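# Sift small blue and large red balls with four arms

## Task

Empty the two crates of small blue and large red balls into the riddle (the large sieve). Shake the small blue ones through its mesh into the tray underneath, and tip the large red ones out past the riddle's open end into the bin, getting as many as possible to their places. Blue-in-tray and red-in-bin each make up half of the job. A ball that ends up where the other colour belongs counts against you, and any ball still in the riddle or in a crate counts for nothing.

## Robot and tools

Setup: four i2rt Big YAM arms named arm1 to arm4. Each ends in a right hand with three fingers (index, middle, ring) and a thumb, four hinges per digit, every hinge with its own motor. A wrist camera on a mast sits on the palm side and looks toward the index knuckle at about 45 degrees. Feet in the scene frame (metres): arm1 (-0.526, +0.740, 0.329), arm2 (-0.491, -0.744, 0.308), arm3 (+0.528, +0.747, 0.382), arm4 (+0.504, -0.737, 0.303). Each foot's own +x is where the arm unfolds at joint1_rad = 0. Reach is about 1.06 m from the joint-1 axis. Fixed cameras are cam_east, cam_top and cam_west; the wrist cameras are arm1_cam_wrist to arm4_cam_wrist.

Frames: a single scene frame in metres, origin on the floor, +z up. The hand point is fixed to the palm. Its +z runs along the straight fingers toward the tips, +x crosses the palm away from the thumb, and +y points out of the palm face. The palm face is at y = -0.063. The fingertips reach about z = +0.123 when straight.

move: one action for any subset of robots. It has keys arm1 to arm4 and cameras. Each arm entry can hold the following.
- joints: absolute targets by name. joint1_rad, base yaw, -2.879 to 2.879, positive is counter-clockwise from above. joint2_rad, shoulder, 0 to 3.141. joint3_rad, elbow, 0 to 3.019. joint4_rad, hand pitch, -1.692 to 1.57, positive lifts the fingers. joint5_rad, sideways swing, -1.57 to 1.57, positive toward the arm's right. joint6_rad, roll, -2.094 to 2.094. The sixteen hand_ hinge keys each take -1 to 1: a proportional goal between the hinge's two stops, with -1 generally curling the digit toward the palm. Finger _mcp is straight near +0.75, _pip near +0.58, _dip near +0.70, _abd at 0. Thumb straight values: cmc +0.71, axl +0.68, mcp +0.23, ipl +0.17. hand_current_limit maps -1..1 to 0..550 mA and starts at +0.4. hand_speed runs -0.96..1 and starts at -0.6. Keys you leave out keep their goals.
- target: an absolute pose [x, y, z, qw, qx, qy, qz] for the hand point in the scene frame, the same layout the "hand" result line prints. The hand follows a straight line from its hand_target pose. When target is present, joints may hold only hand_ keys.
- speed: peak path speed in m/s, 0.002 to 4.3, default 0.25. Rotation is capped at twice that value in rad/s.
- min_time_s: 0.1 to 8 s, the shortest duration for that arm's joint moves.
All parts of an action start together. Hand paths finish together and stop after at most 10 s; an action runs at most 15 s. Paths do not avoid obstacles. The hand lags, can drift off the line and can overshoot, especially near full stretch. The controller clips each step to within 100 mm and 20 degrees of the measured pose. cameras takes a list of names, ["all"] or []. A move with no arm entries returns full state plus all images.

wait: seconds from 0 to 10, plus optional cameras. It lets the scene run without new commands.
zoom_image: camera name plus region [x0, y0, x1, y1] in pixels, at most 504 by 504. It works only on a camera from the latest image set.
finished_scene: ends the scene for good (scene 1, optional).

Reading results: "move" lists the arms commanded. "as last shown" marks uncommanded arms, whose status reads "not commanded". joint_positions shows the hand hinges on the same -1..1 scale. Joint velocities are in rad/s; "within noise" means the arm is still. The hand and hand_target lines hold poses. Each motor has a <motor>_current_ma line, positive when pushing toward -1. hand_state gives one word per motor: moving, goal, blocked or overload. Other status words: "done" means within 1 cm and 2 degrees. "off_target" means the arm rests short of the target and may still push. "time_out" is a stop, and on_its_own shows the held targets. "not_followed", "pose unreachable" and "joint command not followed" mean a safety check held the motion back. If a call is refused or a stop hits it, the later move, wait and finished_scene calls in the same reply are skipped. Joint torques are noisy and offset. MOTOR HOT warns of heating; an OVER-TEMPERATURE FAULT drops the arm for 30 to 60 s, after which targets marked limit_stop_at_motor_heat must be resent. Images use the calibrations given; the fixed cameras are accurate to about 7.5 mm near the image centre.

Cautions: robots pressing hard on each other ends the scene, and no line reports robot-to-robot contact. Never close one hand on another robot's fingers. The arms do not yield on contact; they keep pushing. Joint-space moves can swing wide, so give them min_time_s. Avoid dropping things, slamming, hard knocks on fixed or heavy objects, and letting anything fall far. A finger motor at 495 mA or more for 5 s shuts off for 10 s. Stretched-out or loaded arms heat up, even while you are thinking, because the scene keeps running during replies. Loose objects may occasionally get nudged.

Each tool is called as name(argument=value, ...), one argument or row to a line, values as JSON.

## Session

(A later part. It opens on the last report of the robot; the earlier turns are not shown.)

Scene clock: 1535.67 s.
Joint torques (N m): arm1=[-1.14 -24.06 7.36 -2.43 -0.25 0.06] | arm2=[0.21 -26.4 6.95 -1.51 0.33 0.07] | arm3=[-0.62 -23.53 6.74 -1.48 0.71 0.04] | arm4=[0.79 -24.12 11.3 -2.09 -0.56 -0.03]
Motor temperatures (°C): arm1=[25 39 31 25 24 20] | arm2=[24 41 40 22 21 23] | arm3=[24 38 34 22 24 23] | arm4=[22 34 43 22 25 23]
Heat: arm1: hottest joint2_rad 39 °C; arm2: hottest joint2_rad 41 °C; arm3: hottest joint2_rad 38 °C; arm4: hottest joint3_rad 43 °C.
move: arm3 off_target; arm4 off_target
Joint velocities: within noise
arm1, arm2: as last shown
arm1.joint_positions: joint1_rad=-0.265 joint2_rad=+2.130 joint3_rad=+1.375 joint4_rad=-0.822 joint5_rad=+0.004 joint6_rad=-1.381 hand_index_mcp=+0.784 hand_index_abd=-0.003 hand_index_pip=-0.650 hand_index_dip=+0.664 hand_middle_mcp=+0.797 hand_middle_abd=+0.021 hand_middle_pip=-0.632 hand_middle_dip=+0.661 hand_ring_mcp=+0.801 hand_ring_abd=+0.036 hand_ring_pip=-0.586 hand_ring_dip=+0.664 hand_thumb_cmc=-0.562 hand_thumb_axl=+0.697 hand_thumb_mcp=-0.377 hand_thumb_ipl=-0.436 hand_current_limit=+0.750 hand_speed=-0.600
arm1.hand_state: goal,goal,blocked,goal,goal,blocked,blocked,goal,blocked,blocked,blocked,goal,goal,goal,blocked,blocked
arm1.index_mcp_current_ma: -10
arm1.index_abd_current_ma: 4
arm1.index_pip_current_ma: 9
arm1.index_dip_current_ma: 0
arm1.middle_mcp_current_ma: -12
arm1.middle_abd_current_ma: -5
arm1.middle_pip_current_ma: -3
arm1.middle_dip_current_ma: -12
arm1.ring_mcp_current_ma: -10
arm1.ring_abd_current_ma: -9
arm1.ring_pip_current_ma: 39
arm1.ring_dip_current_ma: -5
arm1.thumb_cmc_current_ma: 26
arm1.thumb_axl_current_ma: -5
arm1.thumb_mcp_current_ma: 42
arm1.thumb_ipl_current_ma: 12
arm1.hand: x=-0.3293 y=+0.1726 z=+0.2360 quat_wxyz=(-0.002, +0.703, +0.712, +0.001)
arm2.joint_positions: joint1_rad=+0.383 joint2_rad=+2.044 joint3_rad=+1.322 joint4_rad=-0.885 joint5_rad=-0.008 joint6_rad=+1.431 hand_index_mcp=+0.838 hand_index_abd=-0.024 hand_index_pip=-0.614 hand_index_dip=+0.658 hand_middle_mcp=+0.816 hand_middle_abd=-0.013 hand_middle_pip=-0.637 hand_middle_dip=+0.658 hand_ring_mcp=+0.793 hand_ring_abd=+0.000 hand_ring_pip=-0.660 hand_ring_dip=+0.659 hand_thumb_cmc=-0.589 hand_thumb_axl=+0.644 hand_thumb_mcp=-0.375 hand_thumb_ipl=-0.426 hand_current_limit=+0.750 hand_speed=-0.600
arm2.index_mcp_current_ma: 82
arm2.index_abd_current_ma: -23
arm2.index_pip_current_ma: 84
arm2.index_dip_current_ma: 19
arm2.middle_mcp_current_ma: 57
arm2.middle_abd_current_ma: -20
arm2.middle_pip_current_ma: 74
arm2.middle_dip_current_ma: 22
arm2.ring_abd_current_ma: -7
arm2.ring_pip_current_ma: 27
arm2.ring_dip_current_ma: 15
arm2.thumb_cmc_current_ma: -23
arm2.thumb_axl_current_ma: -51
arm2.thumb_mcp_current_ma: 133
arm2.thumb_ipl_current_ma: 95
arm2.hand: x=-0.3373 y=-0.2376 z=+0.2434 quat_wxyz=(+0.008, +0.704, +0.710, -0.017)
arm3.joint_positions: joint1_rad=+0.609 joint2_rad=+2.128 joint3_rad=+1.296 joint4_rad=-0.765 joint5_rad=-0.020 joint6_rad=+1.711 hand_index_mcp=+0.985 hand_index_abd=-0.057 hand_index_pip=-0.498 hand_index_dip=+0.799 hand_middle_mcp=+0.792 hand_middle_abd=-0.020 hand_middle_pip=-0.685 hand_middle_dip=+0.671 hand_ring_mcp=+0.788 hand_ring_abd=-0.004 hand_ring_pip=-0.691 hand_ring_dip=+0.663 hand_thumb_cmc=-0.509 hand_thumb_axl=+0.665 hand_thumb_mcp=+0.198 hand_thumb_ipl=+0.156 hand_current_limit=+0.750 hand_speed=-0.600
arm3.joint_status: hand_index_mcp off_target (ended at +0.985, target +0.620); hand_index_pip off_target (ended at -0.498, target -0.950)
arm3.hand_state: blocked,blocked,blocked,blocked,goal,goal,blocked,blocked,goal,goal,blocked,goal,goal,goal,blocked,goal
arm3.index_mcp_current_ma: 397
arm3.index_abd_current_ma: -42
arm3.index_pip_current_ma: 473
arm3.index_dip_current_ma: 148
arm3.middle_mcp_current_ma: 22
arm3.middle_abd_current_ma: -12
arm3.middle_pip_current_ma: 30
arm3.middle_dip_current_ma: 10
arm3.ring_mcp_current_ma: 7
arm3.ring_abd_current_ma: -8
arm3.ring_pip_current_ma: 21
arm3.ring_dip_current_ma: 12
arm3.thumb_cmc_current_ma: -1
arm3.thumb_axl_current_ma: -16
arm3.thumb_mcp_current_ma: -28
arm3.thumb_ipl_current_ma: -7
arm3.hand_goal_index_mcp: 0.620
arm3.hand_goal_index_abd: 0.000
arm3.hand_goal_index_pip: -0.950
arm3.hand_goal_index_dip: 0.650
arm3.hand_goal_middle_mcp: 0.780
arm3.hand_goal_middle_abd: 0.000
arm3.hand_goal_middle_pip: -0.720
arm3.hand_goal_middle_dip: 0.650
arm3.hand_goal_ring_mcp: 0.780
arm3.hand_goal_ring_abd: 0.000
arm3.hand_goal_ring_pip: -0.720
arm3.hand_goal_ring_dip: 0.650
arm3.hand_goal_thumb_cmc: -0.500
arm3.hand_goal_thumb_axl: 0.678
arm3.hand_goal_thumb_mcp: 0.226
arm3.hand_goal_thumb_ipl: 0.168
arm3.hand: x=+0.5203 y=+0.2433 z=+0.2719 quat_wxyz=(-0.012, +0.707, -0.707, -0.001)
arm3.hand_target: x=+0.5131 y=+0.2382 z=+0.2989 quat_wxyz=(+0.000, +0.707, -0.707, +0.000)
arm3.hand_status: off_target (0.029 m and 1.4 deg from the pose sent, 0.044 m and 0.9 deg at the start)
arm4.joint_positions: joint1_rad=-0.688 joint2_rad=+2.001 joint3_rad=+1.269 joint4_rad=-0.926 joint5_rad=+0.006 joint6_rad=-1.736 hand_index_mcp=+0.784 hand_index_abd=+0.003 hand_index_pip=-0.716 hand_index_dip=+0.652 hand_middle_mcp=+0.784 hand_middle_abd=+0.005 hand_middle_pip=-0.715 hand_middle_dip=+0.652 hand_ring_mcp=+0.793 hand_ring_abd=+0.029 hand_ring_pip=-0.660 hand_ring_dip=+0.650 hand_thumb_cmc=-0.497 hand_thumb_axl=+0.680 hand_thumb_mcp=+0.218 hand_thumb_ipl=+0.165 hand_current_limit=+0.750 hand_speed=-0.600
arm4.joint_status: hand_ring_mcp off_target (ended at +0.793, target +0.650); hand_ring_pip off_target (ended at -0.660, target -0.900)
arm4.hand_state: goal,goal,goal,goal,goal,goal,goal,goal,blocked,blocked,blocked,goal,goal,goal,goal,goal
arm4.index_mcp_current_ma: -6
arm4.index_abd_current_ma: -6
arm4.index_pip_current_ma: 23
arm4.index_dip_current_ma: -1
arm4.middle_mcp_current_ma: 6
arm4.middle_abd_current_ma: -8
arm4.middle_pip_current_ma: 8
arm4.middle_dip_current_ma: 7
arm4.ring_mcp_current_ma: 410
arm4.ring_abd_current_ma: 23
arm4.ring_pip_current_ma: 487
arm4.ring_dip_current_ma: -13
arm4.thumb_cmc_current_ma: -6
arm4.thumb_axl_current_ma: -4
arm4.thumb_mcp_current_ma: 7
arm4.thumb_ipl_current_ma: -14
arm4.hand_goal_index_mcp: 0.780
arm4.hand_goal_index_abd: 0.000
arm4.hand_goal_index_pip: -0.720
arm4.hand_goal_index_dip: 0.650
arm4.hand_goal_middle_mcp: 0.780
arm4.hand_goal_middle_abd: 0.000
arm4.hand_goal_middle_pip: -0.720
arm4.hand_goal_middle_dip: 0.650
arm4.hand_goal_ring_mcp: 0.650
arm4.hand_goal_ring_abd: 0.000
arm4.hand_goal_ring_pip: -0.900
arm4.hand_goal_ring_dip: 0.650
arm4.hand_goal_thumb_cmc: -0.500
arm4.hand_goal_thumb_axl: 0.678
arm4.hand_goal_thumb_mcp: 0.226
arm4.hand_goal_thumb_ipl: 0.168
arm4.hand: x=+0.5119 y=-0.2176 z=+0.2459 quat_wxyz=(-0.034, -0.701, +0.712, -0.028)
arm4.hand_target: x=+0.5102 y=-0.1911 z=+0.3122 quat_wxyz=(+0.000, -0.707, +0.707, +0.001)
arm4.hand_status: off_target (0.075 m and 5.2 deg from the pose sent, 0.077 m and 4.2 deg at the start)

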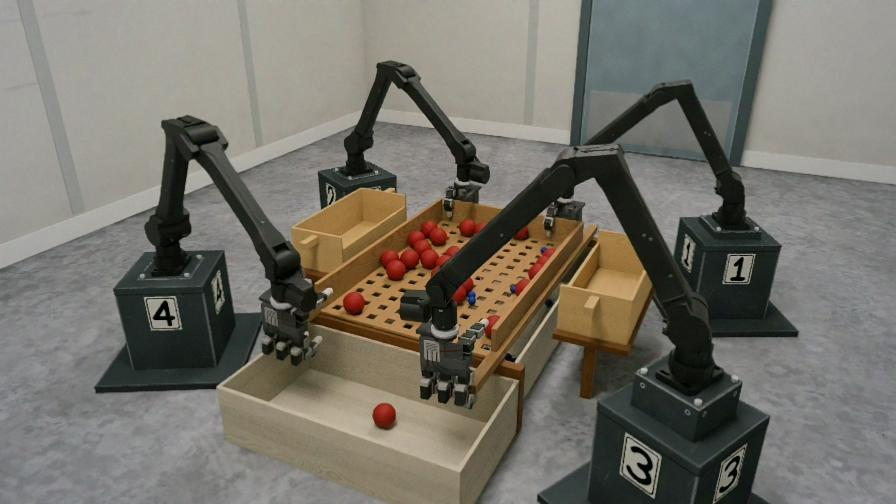

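move(
  arm1={"target":[-0.334,0.112,0.280,0,0.7071,0.7071,0],"speed":0.3},
  arm2={"target":[-0.334,-0.291,0.290,0,0.7071,0.7071,0],"speed":0.3},
  arm3={"target":[0.513,0.178,0.300,0,0.7071,-0.7071,0],"speed":0.3},
  arm4={"target":[0.511,-0.248,0.315,0,-0.7071,0.7071,0],"speed":0.3},
  cameras=["cam_top"],
)

zoom_image(
  camera="cam_top",
  region=[240, 90, 680, 450],
)

Scene clock: 1549.47 s.
Joint torques (N m): arm1=[-1.44 -22.89 11.93 -1.98 -0.46 -0.09] | arm2=[-0.91 -25.41 4.34 -1.84 0.51 0.15] | arm3=[-1.79 -21.83 10.84 -1.52 0.69 0.02] | arm4=[-0.97 -22.65 8.79 -1.21 -0.82 -0.12]
Motor temperatures (°C): arm1=[25 41 32 25 24 20] | arm2=[24 39 40 22 21 23] | arm3=[24 39 34 22 24 23] | arm4=[22 34 47 22 26 23]
Heat: arm1: hottest joint2_rad 41 °C; arm2: hottest joint3_rad 40 °C; arm3: hottest joint2_rad 39 °C; arm4: hottest joint3_rad 47 °C.
move: arm1 off_target; arm2 off_target; arm3 off_target; arm4 off_target
Joint velocities: within noise
arm1.joint_positions: joint1_rad=-0.280 joint2_rad=+2.212 joint3_rad=+1.555 joint4_rad=-0.951 joint5_rad=+0.010 joint6_rad=-1.385 hand_index_mcp=+0.796 hand_index_abd=+0.007 hand_index_pip=-0.648 hand_index_dip=+0.664 hand_middle_mcp=+0.829 hand_middle_abd=+0.040 hand_middle_pip=-0.599 hand_middle_dip=+0.661 hand_ring_mcp=+0.862 hand_ring_abd=+0.073 hand_ring_pip=-0.539 hand_ring_dip=+0.664 hand_thumb_cmc=-0.563 hand_thumb_axl=+0.687 hand_thumb_mcp=-0.377 hand_thumb_ipl=-0.431 hand_current_limit=+0.750 hand_speed=-0.600
arm1.joint_status: not commanded
arm1.hand_state: goal,goal,blocked,goal,blocked,blocked,blocked,goal,blocked,blocked,blocked,goal,goal,goal,blocked,blocked
arm1.index_mcp_current_ma: 11
arm1.index_abd_current_ma: 4
arm1.index_pip_current_ma: 5
arm1.index_dip_current_ma: 3
arm1.middle_mcp_current_ma: 15
arm1.middle_abd_current_ma: -9
arm1.middle_pip_current_ma: 29
arm1.middle_dip_current_ma: 4
arm1.ring_mcp_current_ma: -1
arm1.ring_abd_current_ma: 13
arm1.ring_pip_current_ma: 64
arm1.ring_dip_current_ma: 15
arm1.thumb_cmc_current_ma: 10
arm1.thumb_axl_current_ma: -4
arm1.thumb_mcp_current_ma: 45
arm1.thumb_ipl_current_ma: 28
arm1.hand_goal_index_mcp: 0.780
arm1.hand_goal_index_abd: 0.000
arm1.hand_goal_index_pip: -0.680
arm1.hand_goal_index_dip: 0.650
arm1.hand_goal_middle_mcp: 0.780
arm1.hand_goal_middle_abd: 0.000
arm1.hand_goal_middle_pip: -0.680
arm1.hand_goal_middle_dip: 0.650
arm1.hand_goal_ring_mcp: 0.780
arm1.hand_goal_ring_abd: 0.000
arm1.hand_goal_ring_pip: -0.680
arm1.hand_goal_ring_dip: 0.650
arm1.hand_goal_thumb_cmc: -0.570
arm1.hand_goal_thumb_axl: 0.678
arm1.hand_goal_thumb_mcp: -0.450
arm1.hand_goal_thumb_ipl: -0.480
arm1.hand: x=-0.3315 y=+0.1316 z=+0.2408 quat_wxyz=(-0.016, +0.706, +0.708, +0.007)
arm1.hand_target: x=-0.3341 y=+0.1131 z=+0.2796 quat_wxyz=(+0.001, +0.707, +0.707, +0.000)
arm1.hand_status: off_target (0.044 m and 2.1 deg from the pose sent, 0.075 m and 0.8 deg at the start)
arm2.joint_positions: joint1_rad=+0.381 joint2_rad=+1.931 joint3_rad=+1.155 joint4_rad=-0.806 joint5_rad=-0.013 joint6_rad=+1.407 hand_index_mcp=+0.847 hand_index_abd=-0.196 hand_index_pip=-0.567 hand_index_dip=+0.640 hand_middle_mcp=+0.829 hand_middle_abd=-0.009 hand_middle_pip=-0.614 hand_middle_dip=+0.658 hand_ring_mcp=+0.819 hand_ring_abd=-0.005 hand_ring_pip=-0.603 hand_ring_dip=+0.658 hand_thumb_cmc=-0.586 hand_thumb_axl=+0.651 hand_thumb_mcp=-0.385 hand_thumb_ipl=-0.436 hand_current_limit=+0.750 hand_speed=-0.600
arm2.joint_status: not commanded
arm2.hand_state: blocked,blocked,blocked,goal,blocked,goal,blocked,goal,blocked,goal,blocked,goal,goal,blocked,blocked,blocked
arm2.index_mcp_current_ma: 96
arm2.index_abd_current_ma: -187
arm2.index_pip_current_ma: 159
arm2.index_dip_current_ma: -6
arm2.middle_mcp_current_ma: 72
arm2.middle_abd_current_ma: -13
arm2.middle_pip_current_ma: 100
arm2.middle_dip_current_ma: 22
arm2.ring_mcp_current_ma: 61
arm2.ring_abd_current_ma: -9
arm2.ring_pip_current_ma: 112
arm2.ring_dip_current_ma: 18
arm2.thumb_cmc_current_ma: -15
arm2.thumb_axl_current_ma: -33
arm2.thumb_mcp_current_ma: 112
arm2.thumb_ipl_current_ma: 82
arm2.hand_goal_index_mcp: 0.780
arm2.hand_goal_index_abd: 0.000
arm2.hand_goal_index_pip: -0.680
arm2.hand_goal_index_dip: 0.650
arm2.hand_goal_middle_mcp: 0.780
arm2.hand_goal_middle_abd: 0.000
arm2.hand_goal_middle_pip: -0.680
arm2.hand_goal_middle_dip: 0.650
arm2.hand_goal_ring_mcp: 0.780
arm2.hand_goal_ring_abd: 0.000
arm2.hand_goal_ring_pip: -0.680
arm2.hand_goal_ring_dip: 0.650
arm2.hand_goal_thumb_cmc: -0.570
arm2.hand_goal_thumb_axl: 0.678
arm2.hand_goal_thumb_mcp: -0.450
arm2.hand_goal_thumb_ipl: -0.480
arm2.hand: x=-0.3426 y=-0.2791 z=+0.2520 quat_wxyz=(-0.001, +0.696, +0.718, -0.008)
arm2.hand_target: x=-0.3341 y=-0.2905 z=+0.2867 quat_wxyz=(+0.000, +0.707, +0.707, +0.000)
arm2.hand_status: off_target (0.041 m and 2.1 deg from the pose sent, 0.071 m and 2.2 deg at the start)
arm3.joint_positions: joint1_rad=+0.609 joint2_rad=+2.199 joint3_rad=+1.472 joint4_rad=-0.868 joint5_rad=-0.019 joint6_rad=+1.699 hand_index_mcp=+0.985 hand_index_abd=-0.043 hand_index_pip=-0.499 hand_index_dip=+0.820 hand_middle_mcp=+0.792 hand_middle_abd=-0.020 hand_middle_pip=-0.685 hand_middle_dip=+0.671 hand_ring_mcp=+0.788 hand_ring_abd=-0.004 hand_ring_pip=-0.691 hand_ring_dip=+0.663 hand_thumb_cmc=-0.509 hand_thumb_axl=+0.665 hand_thumb_mcp=+0.198 hand_thumb_ipl=+0.156 hand_current_limit=+0.750 hand_speed=-0.600
arm3.joint_status: not commanded
arm3.hand_state: blocked,blocked,blocked,blocked,goal,goal,blocked,blocked,goal,goal,blocked,goal,goal,goal,blocked,goal
arm3.index_mcp_current_ma: 399
arm3.index_abd_current_ma: -38
arm3.index_pip_current_ma: 467
arm3.index_dip_current_ma: 167
arm3.middle_mcp_current_ma: 22
arm3.middle_abd_current_ma: -8
arm3.middle_pip_current_ma: 25
arm3.middle_dip_current_ma: 13
arm3.ring_mcp_current_ma: 6
arm3.ring_abd_current_ma: -11
arm3.ring_pip_current_ma: 19
arm3.ring_dip_current_ma: 19
arm3.thumb_cmc_current_ma: -1
arm3.thumb_axl_current_ma: -17
arm3.thumb_mcp_current_ma: -23
arm3.thumb_ipl_current_ma: -12
arm3.hand_goal_index_mcp: 0.620
arm3.hand_goal_index_abd: 0.000
arm3.hand_goal_index_pip: -0.950
arm3.hand_goal_index_dip: 0.650
arm3.hand_goal_middle_mcp: 0.780
arm3.hand_goal_middle_abd: 0.000
arm3.hand_goal_middle_pip: -0.720
arm3.hand_goal_middle_dip: 0.650
arm3.hand_goal_ring_mcp: 0.780
arm3.hand_goal_ring_abd: 0.000
arm3.hand_goal_ring_pip: -0.720
arm3.hand_goal_ring_dip: 0.650
arm3.hand_goal_thumb_cmc: -0.500
arm3.hand_goal_thumb_axl: 0.678
arm3.hand_goal_thumb_mcp: 0.226
arm3.hand_goal_thumb_ipl: 0.168
arm3.hand: x=+0.5264 y=+0.1947 z=+0.2820 quat_wxyz=(-0.012, +0.711, -0.703, +0.000)
arm3.hand_target: x=+0.5129 y=+0.1789 z=+0.3002 quat_wxyz=(+0.000, +0.707, -0.707, +0.000)
arm3.hand_status: off_target (0.028 m and 1.5 deg from the pose sent, 0.071 m and 1.4 deg at the start)
arm4.joint_positions: joint1_rad=-0.688 joint2_rad=+1.884 joint3_rad=+1.105 joint4_rad=-0.883 joint5_rad=+0.013 joint6_rad=-1.748 hand_index_mcp=+0.784 hand_index_abd=+0.003 hand_index_pip=-0.716 hand_index_dip=+0.652 hand_middle_mcp=+0.784 hand_middle_abd=+0.005 hand_middle_pip=-0.715 hand_middle_dip=+0.652 hand_ring_mcp=+0.794 hand_ring_abd=+0.030 hand_ring_pip=-0.659 hand_ring_dip=+0.648 hand_thumb_cmc=-0.497 hand_thumb_axl=+0.680 hand_thumb_mcp=+0.218 hand_thumb_ipl=+0.165 hand_current_limit=+0.750 hand_speed=-0.600
arm4.joint_status: not commanded
arm4.hand_state: goal,goal,goal,goal,goal,goal,goal,goal,blocked,blocked,blocked,goal,goal,goal,goal,goal
arm4.index_mcp_current_ma: 1
arm4.index_abd_current_ma: -4
arm4.index_pip_current_ma: 9
arm4.index_dip_current_ma: 0
arm4.middle_mcp_current_ma: 9
arm4.middle_abd_current_ma: -4
arm4.middle_pip_current_ma: -1
arm4.middle_dip_current_ma: 4
arm4.ring_mcp_current_ma: 399
arm4.ring_abd_current_ma: 31
arm4.ring_pip_current_ma: 489
arm4.ring_dip_current_ma: 8
arm4.thumb_cmc_current_ma: 8
arm4.thumb_axl_current_ma: -8
arm4.thumb_mcp_current_ma: -13
arm4.thumb_ipl_current_ma: -5
arm4.hand_goal_index_mcp: 0.780
arm4.hand_goal_index_abd: 0.000
arm4.hand_goal_index_pip: -0.720
arm4.hand_goal_index_dip: 0.650
arm4.hand_goal_middle_mcp: 0.780
arm4.hand_goal_middle_abd: 0.000
arm4.hand_goal_middle_pip: -0.720
arm4.hand_goal_middle_dip: 0.650
arm4.hand_goal_ring_mcp: 0.650
arm4.hand_goal_ring_abd: 0.000
arm4.hand_goal_ring_pip: -0.900
arm4.hand_goal_ring_dip: 0.650
arm4.hand_goal_thumb_cmc: -0.500
arm4.hand_goal_thumb_axl: 0.678
arm4.hand_goal_thumb_mcp: 0.226
arm4.hand_goal_thumb_ipl: 0.168
arm4.hand: x=+0.5035 y=-0.2695 z=+0.2563 quat_wxyz=(-0.034, -0.705, +0.707, -0.032)
arm4.hand_target: x=+0.5102 y=-0.2497 z=+0.3117 quat_wxyz=(+0.000, -0.707, +0.707, +0.000)
arm4.hand_status: off_target (0.063 m and 5.3 deg from the pose sent, 0.076 m and 5.1 deg at the start)

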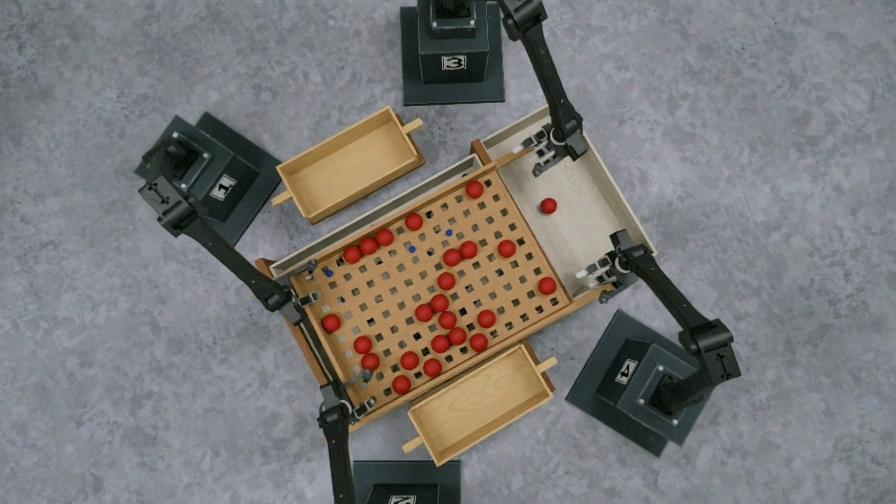

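Scaled by 1.145.

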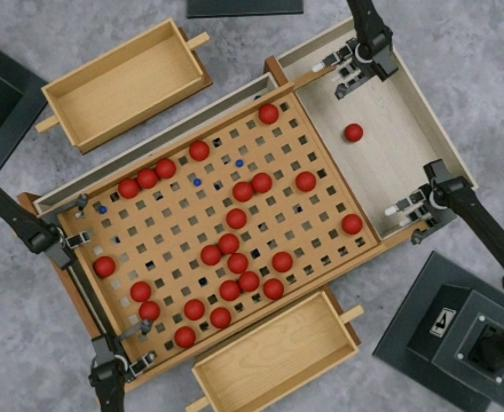

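zoom_image(
  camera="cam_top",
  region=[300, 170, 520, 310],
)

Scaled by 2.291.

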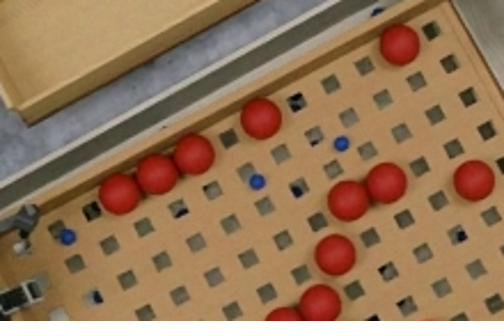

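zoom_image(
  camera="cam_top",
  region=[380, 200, 480, 270],
)

zoom_image(
  camera="cam_top",
  region=[300, 240, 380, 300],
)

Scaled by 5.040.

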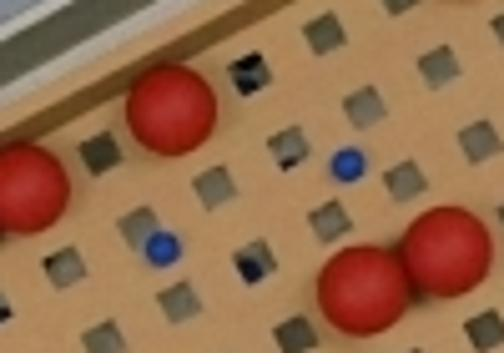

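Scaled by 6.300.

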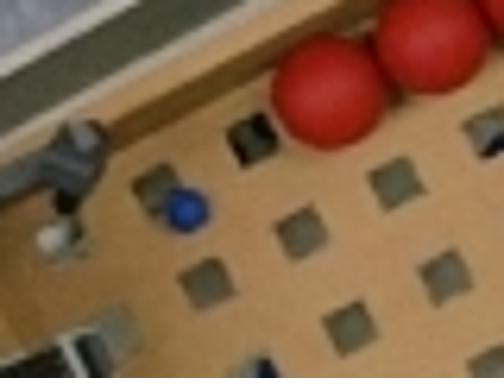

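move(
  arm1={"target":[-0.334,0.202,0.280,0,0.7071,0.7071,0],"speed":0.35},
  arm2={"target":[-0.334,-0.201,0.290,0,0.7071,0.7071,0],"speed":0.35},
  arm3={"target":[0.513,0.268,0.300,0,0.7071,-0.7071,0],"speed":0.35},
  arm4={"target":[0.511,-0.158,0.315,0,-0.7071,0.7071,0],"speed":0.35},
  cameras=["cam_top"],
)

zoom_image(
  camera="cam_top",
  region=[240, 90, 680, 450],
)

zoom_image(
  camera="cam_top",
  region=[300, 170, 500, 310],
)

Scene clock: 1571.20 s.
Joint torques (N m): arm1=[-0.26 -23.65 6.3 -1.87 -0.53 0.13] | arm2=[0.56 -25.99 9.29 -2.48 0.73 0.16] | arm3=[-0.62 -20.84 6.83 -0.23 0.84 0.05] | arm4=[0.38 -24.47 11.79 -1.91 -0.38 -0.13]
Motor temperatures (°C): arm1=[25 39 35 25 24 20] | arm2=[24 41 38 23 22 23] | arm3=[24 38 36 22 25 23] | arm4=[22 34 46 22 26 23]
Heat: arm1: hottest joint2_rad 39 °C; arm2: hottest joint2_rad 41 °C; arm3: hottest joint2_rad 38 °C; arm4: hottest joint3_rad 46 °C.
move: arm1 off_target; arm2 off_target; arm3 off_target; arm4 off_target
Joint velocities: within noise
arm1.joint_positions: joint1_rad=-0.267 joint2_rad=+2.071 joint3_rad=+1.283 joint4_rad=-0.806 joint5_rad=+0.012 joint6_rad=-1.378 hand_index_mcp=+0.822 hand_index_abd=+0.027 hand_index_pip=-0.586 hand_index_dip=+0.664 hand_middle_mcp=+0.848 hand_middle_abd=+0.032 hand_middle_pip=-0.557 hand_middle_dip=+0.661 hand_ring_mcp=+0.875 hand_ring_abd=+0.057 hand_ring_pip=-0.527 hand_ring_dip=+0.664 hand_thumb_cmc=-0.566 hand_thumb_axl=+0.684 hand_thumb_mcp=-0.376 hand_thumb_ipl=-0.421 hand_current_limit=+0.750 hand_speed=-0.600
arm1.joint_status: not commanded
arm1.hand_state: blocked,blocked,blocked,goal,blocked,blocked,blocked,goal,blocked,blocked,blocked,goal,goal,goal,blocked,blocked
arm1.index_mcp_current_ma: 2
arm1.index_abd_current_ma: 1
arm1.index_pip_current_ma: 5
arm1.index_dip_current_ma: 4
arm1.middle_mcp_current_ma: 12
arm1.middle_abd_current_ma: 5
arm1.middle_pip_current_ma: 24
arm1.middle_dip_current_ma: 12
arm1.ring_mcp_current_ma: 23
arm1.ring_abd_current_ma: 3
arm1.ring_pip_current_ma: 71
arm1.ring_dip_current_ma: 0
arm1.thumb_cmc_current_ma: -6
arm1.thumb_axl_current_ma: -5
arm1.thumb_mcp_current_ma: 34
arm1.thumb_ipl_current_ma: 20
arm1.hand_goal_index_mcp: 0.780
arm1.hand_goal_index_abd: 0.000
arm1.hand_goal_index_pip: -0.680
arm1.hand_goal_index_dip: 0.650
arm1.hand_goal_middle_mcp: 0.780
arm1.hand_goal_middle_abd: 0.000
arm1.hand_goal_middle_pip: -0.680
arm1.hand_goal_middle_dip: 0.650
arm1.hand_goal_ring_mcp: 0.780
arm1.hand_goal_ring_abd: 0.000
arm1.hand_goal_ring_pip: -0.680
arm1.hand_goal_ring_dip: 0.650
arm1.hand_goal_thumb_cmc: -0.570
arm1.hand_goal_thumb_axl: 0.678
arm1.hand_goal_thumb_mcp: -0.450
arm1.hand_goal_thumb_ipl: -0.480
arm1.hand: x=-0.3377 y=+0.2016 z=+0.2404 quat_wxyz=(-0.011, +0.704, +0.710, +0.002)
arm1.hand_target: x=-0.3339 y=+0.2018 z=+0.2776 quat_wxyz=(+0.000, +0.707, +0.707, +0.000)
arm1.hand_status: off_target (0.040 m and 1.4 deg from the pose sent, 0.081 m and 2.1 deg at the start)
arm2.joint_positions: joint1_rad=+0.388 joint2_rad=+2.083 joint3_rad=+1.406 joint4_rad=-0.915 joint5_rad=-0.019 joint6_rad=+1.428 hand_index_mcp=+0.855 hand_index_abd=-0.029 hand_index_pip=-0.576 hand_index_dip=+0.645 hand_middle_mcp=+0.849 hand_middle_abd=-0.018 hand_middle_pip=-0.602 hand_middle_dip=+0.658 hand_ring_mcp=+0.828 hand_ring_abd=-0.019 hand_ring_pip=-0.606 hand_ring_dip=+0.659 hand_thumb_cmc=-0.581 hand_thumb_axl=+0.659 hand_thumb_mcp=-0.392 hand_thumb_ipl=-0.436 hand_current_limit=+0.750 hand_speed=-0.600
arm2.joint_status: not commanded
arm2.hand_state: blocked,blocked,blocked,goal,blocked,goal,blocked,goal,blocked,goal,blocked,goal,goal,goal,blocked,blocked
arm2.index_mcp_current_ma: 108
arm2.index_abd_current_ma: -29
arm2.index_pip_current_ma: 146
arm2.index_dip_current_ma: 1
arm2.middle_mcp_current_ma: 102
arm2.middle_abd_current_ma: -25
arm2.middle_pip_current_ma: 124
arm2.middle_dip_current_ma: 22
arm2.ring_mcp_current_ma: 69
arm2.ring_abd_current_ma: -17
arm2.ring_pip_current_ma: 104
arm2.ring_dip_current_ma: 20
arm2.thumb_cmc_current_ma: -17
arm2.thumb_axl_current_ma: -19
arm2.thumb_mcp_current_ma: 95
arm2.thumb_ipl_current_ma: 88
arm2.hand_goal_index_mcp: 0.780
arm2.hand_goal_index_abd: 0.000
arm2.hand_goal_index_pip: -0.680
arm2.hand_goal_index_dip: 0.650
arm2.hand_goal_middle_mcp: 0.780
arm2.hand_goal_middle_abd: 0.000
arm2.hand_goal_middle_pip: -0.680
arm2.hand_goal_middle_dip: 0.650
arm2.hand_goal_ring_mcp: 0.780
arm2.hand_goal_ring_abd: 0.000
arm2.hand_goal_ring_pip: -0.680
arm2.hand_goal_ring_dip: 0.650
arm2.hand_goal_thumb_cmc: -0.570
arm2.hand_goal_thumb_axl: 0.678
arm2.hand_goal_thumb_mcp: -0.450
arm2.hand_goal_thumb_ipl: -0.480
arm2.hand: x=-0.3386 y=-0.2098 z=+0.2460 quat_wxyz=(-0.001, +0.701, +0.713, -0.014)
arm2.hand_target: x=-0.3339 y=-0.2017 z=+0.2885 quat_wxyz=(-0.001, +0.707, +0.707, +0.001)
arm2.hand_status: off_target (0.045 m and 1.9 deg from the pose sent, 0.087 m and 2.1 deg at the start)
arm3.joint_positions: joint1_rad=+0.618 joint2_rad=+2.055 joint3_rad=+1.190 joint4_rad=-0.753 joint5_rad=-0.023 joint6_rad=+1.718 hand_index_mcp=+0.999 hand_index_abd=-0.017 hand_index_pip=-0.499 hand_index_dip=+0.825 hand_middle_mcp=+0.792 hand_middle_abd=-0.019 hand_middle_pip=-0.685 hand_middle_dip=+0.671 hand_ring_mcp=+0.788 hand_ring_abd=-0.004 hand_ring_pip=-0.691 hand_ring_dip=+0.663 hand_thumb_cmc=-0.509 hand_thumb_axl=+0.665 hand_thumb_mcp=+0.198 hand_thumb_ipl=+0.156 hand_current_limit=+0.750 hand_speed=-0.600
arm3.joint_status: not commanded
arm3.hand_state: blocked,goal,blocked,blocked,goal,goal,blocked,blocked,goal,goal,blocked,goal,goal,goal,blocked,goal
arm3.index_mcp_current_ma: 414
arm3.index_abd_current_ma: -11
arm3.index_pip_current_ma: 470
arm3.index_dip_current_ma: 164
arm3.middle_mcp_current_ma: 20
arm3.middle_abd_current_ma: -3
arm3.middle_pip_current_ma: 24
arm3.middle_dip_current_ma: 12
arm3.ring_mcp_current_ma: 12
arm3.ring_abd_current_ma: -11
arm3.ring_pip_current_ma: 24
arm3.ring_dip_current_ma: 21
arm3.thumb_cmc_current_ma: 0
arm3.thumb_axl_current_ma: -13
arm3.thumb_mcp_current_ma: -28
arm3.thumb_ipl_current_ma: -14
arm3.hand_goal_index_mcp: 0.620
arm3.hand_goal_index_abd: 0.000
arm3.hand_goal_index_pip: -0.950
arm3.hand_goal_index_dip: 0.650
arm3.hand_goal_middle_mcp: 0.780
arm3.hand_goal_middle_abd: 0.000
arm3.hand_goal_middle_pip: -0.720
arm3.hand_goal_middle_dip: 0.650
arm3.hand_goal_ring_mcp: 0.780
arm3.hand_goal_ring_abd: 0.000
arm3.hand_goal_ring_pip: -0.720
arm3.hand_goal_ring_dip: 0.650
arm3.hand_goal_thumb_cmc: -0.500
arm3.hand_goal_thumb_axl: 0.678
arm3.hand_goal_thumb_mcp: 0.226
arm3.hand_goal_thumb_ipl: 0.168
arm3.hand: x=+0.5201 y=+0.2797 z=+0.2823 quat_wxyz=(-0.020, +0.707, -0.706, -0.008)
arm3.hand_target: x=+0.5130 y=+0.2684 z=+0.2998 quat_wxyz=(+0.000, +0.707, -0.707, +0.000)
arm3.hand_status: off_target (0.022 m and 2.5 deg from the pose sent, 0.077 m and 1.5 deg at the start)
arm4.joint_positions: joint1_rad=-0.671 joint2_rad=+2.051 joint3_rad=+1.377 joint4_rad=-0.975 joint5_rad=+0.003 joint6_rad=-1.722 hand_index_mcp=+0.784 hand_index_abd=+0.003 hand_index_pip=-0.716 hand_index_dip=+0.652 hand_middle_mcp=+0.784 hand_middle_abd=+0.005 hand_middle_pip=-0.715 hand_middle_dip=+0.652 hand_ring_mcp=+0.794 hand_ring_abd=+0.030 hand_ring_pip=-0.659 hand_ring_dip=+0.648 hand_thumb_cmc=-0.497 hand_thumb_axl=+0.680 hand_thumb_mcp=+0.218 hand_thumb_ipl=+0.165 hand_current_limit=+0.750 hand_speed=-0.600
arm4.joint_status: not commanded
arm4.hand_state: goal,goal,goal,goal,goal,goal,goal,goal,blocked,blocked,blocked,goal,goal,goal,goal,goal
arm4.index_mcp_current_ma: -13
arm4.index_abd_current_ma: 6
arm4.index_pip_current_ma: 8
arm4.index_dip_current_ma: 4
arm4.middle_mcp_current_ma: 12
arm4.middle_abd_current_ma: -7
arm4.middle_pip_current_ma: 0
arm4.middle_dip_current_ma: -7
arm4.ring_mcp_current_ma: 413
arm4.ring_abd_current_ma: 8
arm4.ring_pip_current_ma: 482
arm4.ring_dip_current_ma: 5
arm4.thumb_cmc_current_ma: 3
arm4.thumb_axl_current_ma: -15
arm4.thumb_mcp_current_ma: 24
arm4.thumb_ipl_current_ma: -10
arm4.hand_goal_index_mcp: 0.780
arm4.hand_goal_index_abd: 0.000
arm4.hand_goal_index_pip: -0.720
arm4.hand_goal_index_dip: 0.650
arm4.hand_goal_middle_mcp: 0.780
arm4.hand_goal_middle_abd: 0.000
arm4.hand_goal_middle_pip: -0.720
arm4.hand_goal_middle_dip: 0.650
arm4.hand_goal_ring_mcp: 0.650
arm4.hand_goal_ring_abd: 0.000
arm4.hand_goal_ring_pip: -0.900
arm4.hand_goal_ring_dip: 0.650
arm4.hand_goal_thumb_cmc: -0.500
arm4.hand_goal_thumb_axl: 0.678
arm4.hand_goal_thumb_mcp: 0.226
arm4.hand_goal_thumb_ipl: 0.168
arm4.hand: x=+0.5085 y=-0.1843 z=+0.2517 quat_wxyz=(-0.031, -0.702, +0.711, -0.024)
arm4.hand_target: x=+0.5103 y=-0.1605 z=+0.3131 quat_wxyz=(+0.001, -0.707, +0.707, +0.000)
arm4.hand_status: off_target (0.069 m and 4.6 deg from the pose sent, 0.126 m and 5.3 deg at the start; pose on its path clipped on 2 of 38 steps)

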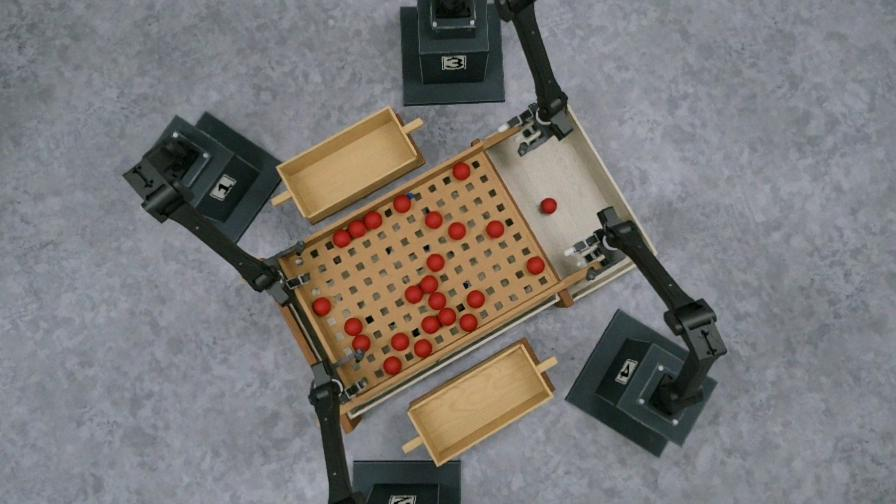

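Scaled by 1.145.

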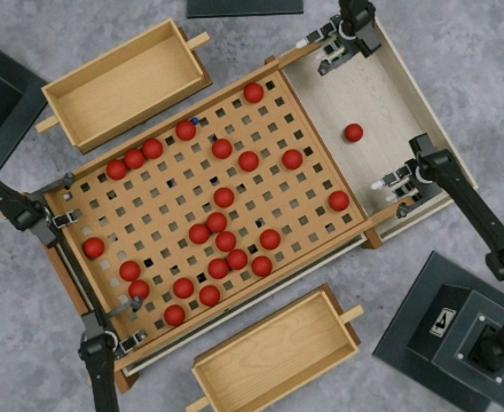

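Scaled by 2.520.

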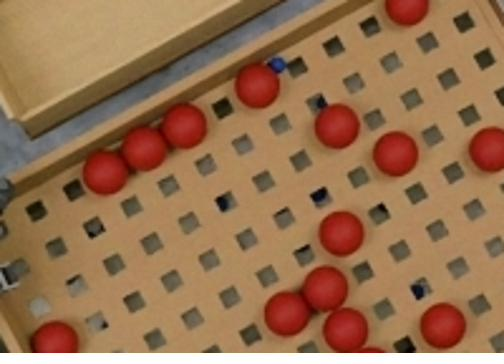

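zoom_image(
  camera="cam_top",
  region=[380, 175, 450, 225],
)

zoom_image(
  camera="cam_top",
  region=[300, 240, 400, 400],
)

zoom_image(
  camera="cam_top",
  region=[390, 200, 560, 340],
)

Scaled by 7.200.

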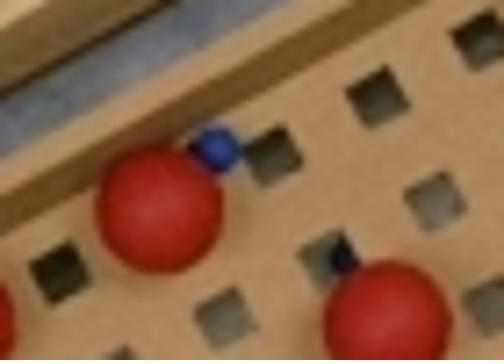

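Scaled by 3.150.

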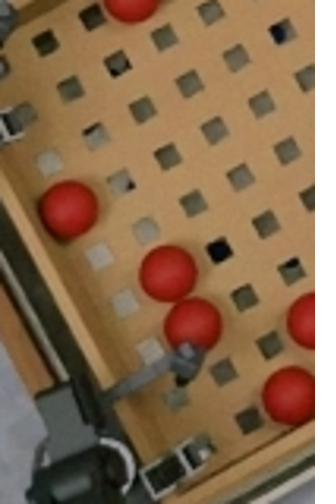

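Scaled by 2.965.

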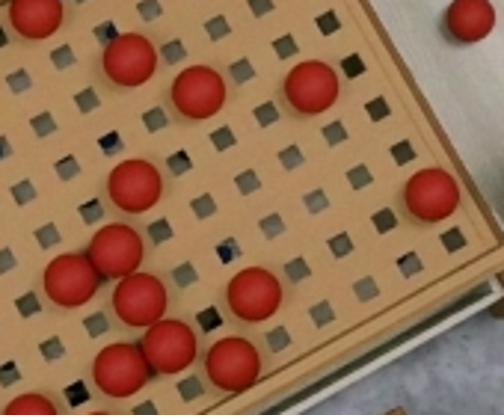

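move(
  arm1={"target":[-0.289,0.160,0.280,0,0.7071,0.7071,0],"speed":0.3},
  arm2={"target":[-0.289,-0.243,0.290,0,0.7071,0.7071,0],"speed":0.3},
  arm3={"target":[0.558,0.226,0.300,0,0.7071,-0.7071,0],"speed":0.3},
  arm4={"target":[0.556,-0.200,0.315,0,-0.7071,0.7071,0],"speed":0.3},
  cameras=["cam_top"],
)

zoom_image(
  camera="cam_top",
  region=[240, 90, 680, 450],
)

zoom_image(
  camera="cam_top",
  region=[370, 165, 470, 235],
)

Scene clock: 1592.13 s.
Joint torques (N m): arm1=[0.62 -22.36 10.41 -2.32 -1.03 0.26] | arm2=[-2.37 -27.63 5.94 -1.21 0.78 -0.07] | arm3=[-1.44 -18.14 9.77 -0.91 0.86 0.07] | arm4=[-1.44 -26.52 9.06 -1.1 -0.66 -0.32]
Motor temperatures (°C): arm1=[25 39 33 25 24 20] | arm2=[24 42 42 23 22 23] | arm3=[24 37 35 22 25 23] | arm4=[22 38 47 22 26 23]
Heat: arm1: hottest joint2_rad 39 °C; arm2: hottest joint2_rad 42 °C; arm3: hottest joint2_rad 37 °C; arm4: hottest joint3_rad 47 °C.
move: arm1 off_target; arm2 off_target; arm3 off_target; arm4 off_target
Joint velocities: within noise
arm1.joint_positions: joint1_rad=-0.217 joint2_rad=+2.141 joint3_rad=+1.424 joint4_rad=-0.873 joint5_rad=+0.025 joint6_rad=-1.329 hand_index_mcp=+0.838 hand_index_abd=+0.027 hand_index_pip=-0.556 hand_index_dip=+0.664 hand_middle_mcp=+0.869 hand_middle_abd=+0.032 hand_middle_pip=-0.541 hand_middle_dip=+0.661 hand_ring_mcp=+0.899 hand_ring_abd=+0.057 hand_ring_pip=-0.519 hand_ring_dip=+0.662 hand_thumb_cmc=-0.561 hand_thumb_axl=+0.683 hand_thumb_mcp=-0.382 hand_thumb_ipl=-0.432 hand_current_limit=+0.750 hand_speed=-0.600
arm1.joint_status: not commanded
arm1.hand_state: blocked,blocked,blocked,goal,blocked,blocked,blocked,goal,blocked,blocked,blocked,goal,goal,goal,blocked,blocked
arm1.index_mcp_current_ma: 13
arm1.index_abd_current_ma: 11
arm1.index_pip_current_ma: 32
arm1.index_dip_current_ma: 2
arm1.middle_mcp_current_ma: 32
arm1.middle_abd_current_ma: -7
arm1.middle_pip_current_ma: 38
arm1.middle_dip_current_ma: -4
arm1.ring_mcp_current_ma: 33
arm1.ring_abd_current_ma: -1
arm1.ring_pip_current_ma: 60
arm1.ring_dip_current_ma: -2
arm1.thumb_cmc_current_ma: 19
arm1.thumb_axl_current_ma: -12
arm1.thumb_mcp_current_ma: 51
arm1.thumb_ipl_current_ma: 28
arm1.hand_goal_index_mcp: 0.780
arm1.hand_goal_index_abd: 0.000
arm1.hand_goal_index_pip: -0.680
arm1.hand_goal_index_dip: 0.650
arm1.hand_goal_middle_mcp: 0.780
arm1.hand_goal_middle_abd: 0.000
arm1.hand_goal_middle_pip: -0.680
arm1.hand_goal_middle_dip: 0.650
arm1.hand_goal_ring_mcp: 0.780
arm1.hand_goal_ring_abd: 0.000
arm1.hand_goal_ring_pip: -0.680
arm1.hand_goal_ring_dip: 0.650
arm1.hand_goal_thumb_cmc: -0.570
arm1.hand_goal_thumb_axl: 0.678
arm1.hand_goal_thumb_mcp: -0.450
arm1.hand_goal_thumb_ipl: -0.480
arm1.hand: x=-0.3043 y=+0.1682 z=+0.2416 quat_wxyz=(-0.013, +0.704, +0.710, -0.005)
arm1.hand_target: x=-0.2894 y=+0.1607 z=+0.2790 quat_wxyz=(+0.001, +0.707, +0.707, +0.000)
arm1.hand_status: off_target (0.042 m and 1.7 deg from the pose sent, 0.075 m and 1.4 deg at the start)
arm2.joint_positions: joint1_rad=+0.324 joint2_rad=+2.041 joint3_rad=+1.323 joint4_rad=-0.897 joint5_rad=-0.020 joint6_rad=+1.364 hand_index_mcp=+0.867 hand_index_abd=-0.039 hand_index_pip=-0.574 hand_index_dip=+0.645 hand_middle_mcp=+0.850 hand_middle_abd=-0.018 hand_middle_pip=-0.606 hand_middle_dip=+0.658 hand_ring_mcp=+0.828 hand_ring_abd=-0.019 hand_ring_pip=-0.642 hand_ring_dip=+0.659 hand_thumb_cmc=-0.581 hand_thumb_axl=+0.663 hand_thumb_mcp=-0.396 hand_thumb_ipl=-0.437 hand_current_limit=+0.750 hand_speed=-0.600
arm2.joint_status: not commanded
arm2.hand_state: blocked,blocked,blocked,goal,blocked,goal,blocked,goal,blocked,goal,blocked,goal,goal,goal,blocked,blocked
arm2.index_mcp_current_ma: 127
arm2.index_abd_current_ma: -37
arm2.index_pip_current_ma: 145
arm2.index_dip_current_ma: 0
arm2.middle_mcp_current_ma: 101
arm2.middle_abd_current_ma: -22
arm2.middle_pip_current_ma: 111
arm2.middle_dip_current_ma: 16
arm2.ring_mcp_current_ma: 64
arm2.ring_abd_current_ma: -22
arm2.ring_pip_current_ma: 54
arm2.ring_dip_current_ma: 13
arm2.thumb_cmc_current_ma: -7
arm2.thumb_axl_current_ma: -15
arm2.thumb_mcp_current_ma: 84
arm2.thumb_ipl_current_ma: 87
arm2.hand_goal_index_mcp: 0.780
arm2.hand_goal_index_abd: 0.000
arm2.hand_goal_index_pip: -0.680
arm2.hand_goal_index_dip: 0.650
arm2.hand_goal_middle_mcp: 0.780
arm2.hand_goal_middle_abd: 0.000
arm2.hand_goal_middle_pip: -0.680
arm2.hand_goal_middle_dip: 0.650
arm2.hand_goal_ring_mcp: 0.780
arm2.hand_goal_ring_abd: 0.000
arm2.hand_goal_ring_pip: -0.680
arm2.hand_goal_ring_dip: 0.650
arm2.hand_goal_thumb_cmc: -0.570
arm2.hand_goal_thumb_axl: 0.678
arm2.hand_goal_thumb_mcp: -0.450
arm2.hand_goal_thumb_ipl: -0.480
arm2.hand: x=-0.3084 y=-0.2434 z=+0.2440 quat_wxyz=(+0.005, +0.701, +0.713, -0.024)
arm2.hand_target: x=-0.2896 y=-0.2436 z=+0.2873 quat_wxyz=(+0.000, +0.707, +0.707, +0.000)
arm2.hand_status: off_target (0.050 m and 3.0 deg from the pose sent, 0.074 m and 1.9 deg at the start)
arm3.joint_positions: joint1_rad=+0.695 joint2_rad=+2.094 joint3_rad=+1.334 joint4_rad=-0.812 joint5_rad=-0.025 joint6_rad=+1.784 hand_index_mcp=+0.963 hand_index_abd=-0.014 hand_index_pip=-0.645 hand_index_dip=+0.811 hand_middle_mcp=+0.792 hand_middle_abd=-0.019 hand_middle_pip=-0.685 hand_middle_dip=+0.671 hand_ring_mcp=+0.788 hand_ring_abd=-0.004 hand_ring_pip=-0.691 hand_ring_dip=+0.663 hand_thumb_cmc=-0.509 hand_thumb_axl=+0.665 hand_thumb_mcp=+0.198 hand_thumb_ipl=+0.156 hand_current_limit=+0.750 hand_speed=-0.600
arm3.joint_status: not commanded
arm3.hand_state: blocked,goal,blocked,blocked,goal,goal,blocked,blocked,goal,goal,blocked,goal,goal,goal,blocked,goal
arm3.index_mcp_current_ma: 373
arm3.index_abd_current_ma: -6
arm3.index_pip_current_ma: 310
arm3.index_dip_current_ma: 152
arm3.middle_mcp_current_ma: 22
arm3.middle_abd_current_ma: 0
arm3.middle_pip_current_ma: 24
arm3.middle_dip_current_ma: 6
arm3.ring_mcp_current_ma: 7
arm3.ring_abd_current_ma: -5
arm3.ring_pip_current_ma: 26
arm3.ring_dip_current_ma: 21
arm3.thumb_cmc_current_ma: -6
arm3.thumb_axl_current_ma: -9
arm3.thumb_mcp_current_ma: -22
arm3.thumb_ipl_current_ma: -9
arm3.hand_goal_index_mcp: 0.620
arm3.hand_goal_index_abd: 0.000
arm3.hand_goal_index_pip: -0.950
arm3.hand_goal_index_dip: 0.650
arm3.hand_goal_middle_mcp: 0.780
arm3.hand_goal_middle_abd: 0.000
arm3.hand_goal_middle_pip: -0.720
arm3.hand_goal_middle_dip: 0.650
arm3.hand_goal_ring_mcp: 0.780
arm3.hand_goal_ring_abd: 0.000
arm3.hand_goal_ring_pip: -0.720
arm3.hand_goal_ring_dip: 0.650
arm3.hand_goal_thumb_cmc: -0.500
arm3.hand_goal_thumb_axl: 0.678
arm3.hand_goal_thumb_mcp: 0.226
arm3.hand_goal_thumb_ipl: 0.168
arm3.on_its_own: hand_index_mcp moved -0.037 toward your old target +0.620; hand_index_pip moved -0.146 toward your old target -0.950
arm3.hand: x=+0.5692 y=+0.2359 z=+0.2988 quat_wxyz=(-0.008, +0.712, -0.702, +0.009)
arm3.hand_target: x=+0.5580 y=+0.2265 z=+0.3002 quat_wxyz=(+0.000, +0.707, -0.707, +0.000)
arm3.hand_status: off_target (0.015 m and 1.6 deg from the pose sent, 0.068 m and 2.5 deg at the start)
arm4.joint_positions: joint1_rad=-0.748 joint2_rad=+2.023 joint3_rad=+1.292 joint4_rad=-0.948 joint5_rad=+0.011 joint6_rad=-1.799 hand_index_mcp=+0.784 hand_index_abd=+0.003 hand_index_pip=-0.716 hand_index_dip=+0.652 hand_middle_mcp=+0.787 hand_middle_abd=+0.005 hand_middle_pip=-0.709 hand_middle_dip=+0.652 hand_ring_mcp=+0.784 hand_ring_abd=-0.008 hand_ring_pip=-0.660 hand_ring_dip=+0.658 hand_thumb_cmc=-0.497 hand_thumb_axl=+0.680 hand_thumb_mcp=+0.218 hand_thumb_ipl=+0.165 hand_current_limit=+0.750 hand_speed=-0.600
arm4.joint_status: not commanded
arm4.hand_state: goal,goal,goal,goal,goal,goal,goal,goal,blocked,goal,blocked,goal,goal,goal,goal,goal
arm4.index_mcp_current_ma: -12
arm4.index_abd_current_ma: 17
arm4.index_pip_current_ma: 8
arm4.index_dip_current_ma: -4
arm4.middle_mcp_current_ma: 3
arm4.middle_abd_current_ma: -7
arm4.middle_pip_current_ma: 7
arm4.middle_dip_current_ma: 0
arm4.ring_mcp_current_ma: 364
arm4.ring_abd_current_ma: 10
arm4.ring_pip_current_ma: 484
arm4.ring_dip_current_ma: 5
arm4.thumb_cmc_current_ma: 5
arm4.thumb_axl_current_ma: 5
arm4.thumb_mcp_current_ma: -4
arm4.thumb_ipl_current_ma: -3
arm4.hand_goal_index_mcp: 0.780
arm4.hand_goal_index_abd: 0.000
arm4.hand_goal_index_pip: -0.720
arm4.hand_goal_index_dip: 0.650
arm4.hand_goal_middle_mcp: 0.780
arm4.hand_goal_middle_abd: 0.000
arm4.hand_goal_middle_pip: -0.720
arm4.hand_goal_middle_dip: 0.650
arm4.hand_goal_ring_mcp: 0.650
arm4.hand_goal_ring_abd: 0.000
arm4.hand_goal_ring_pip: -0.900
arm4.hand_goal_ring_dip: 0.650
arm4.hand_goal_thumb_cmc: -0.500
arm4.hand_goal_thumb_axl: 0.678
arm4.hand_goal_thumb_mcp: 0.226
arm4.hand_goal_thumb_ipl: 0.168
arm4.hand: x=+0.5428 y=-0.2227 z=+0.2419 quat_wxyz=(-0.044, -0.702, +0.711, -0.034)
arm4.hand_target: x=+0.5546 y=-0.2024 z=+0.3105 quat_wxyz=(+0.001, -0.707, +0.707, -0.001)
arm4.hand_status: off_target (0.078 m and 6.4 deg from the pose sent, 0.081 m and 4.6 deg at the start)

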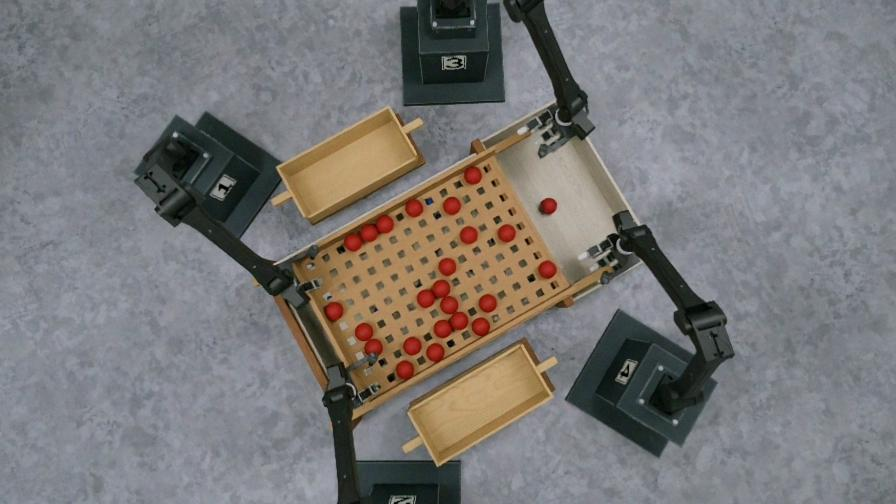

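Scaled by 1.145.

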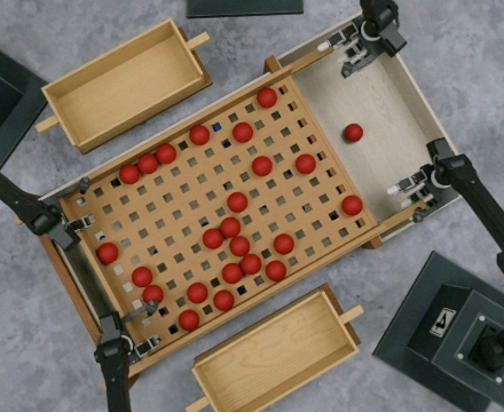

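Scaled by 5.040.

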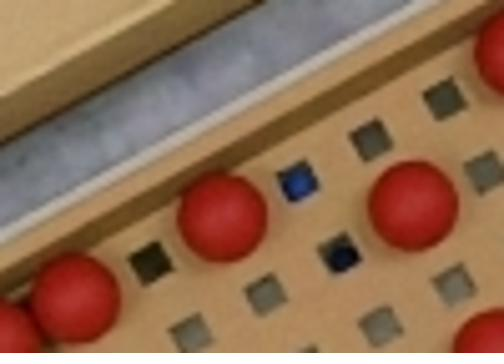

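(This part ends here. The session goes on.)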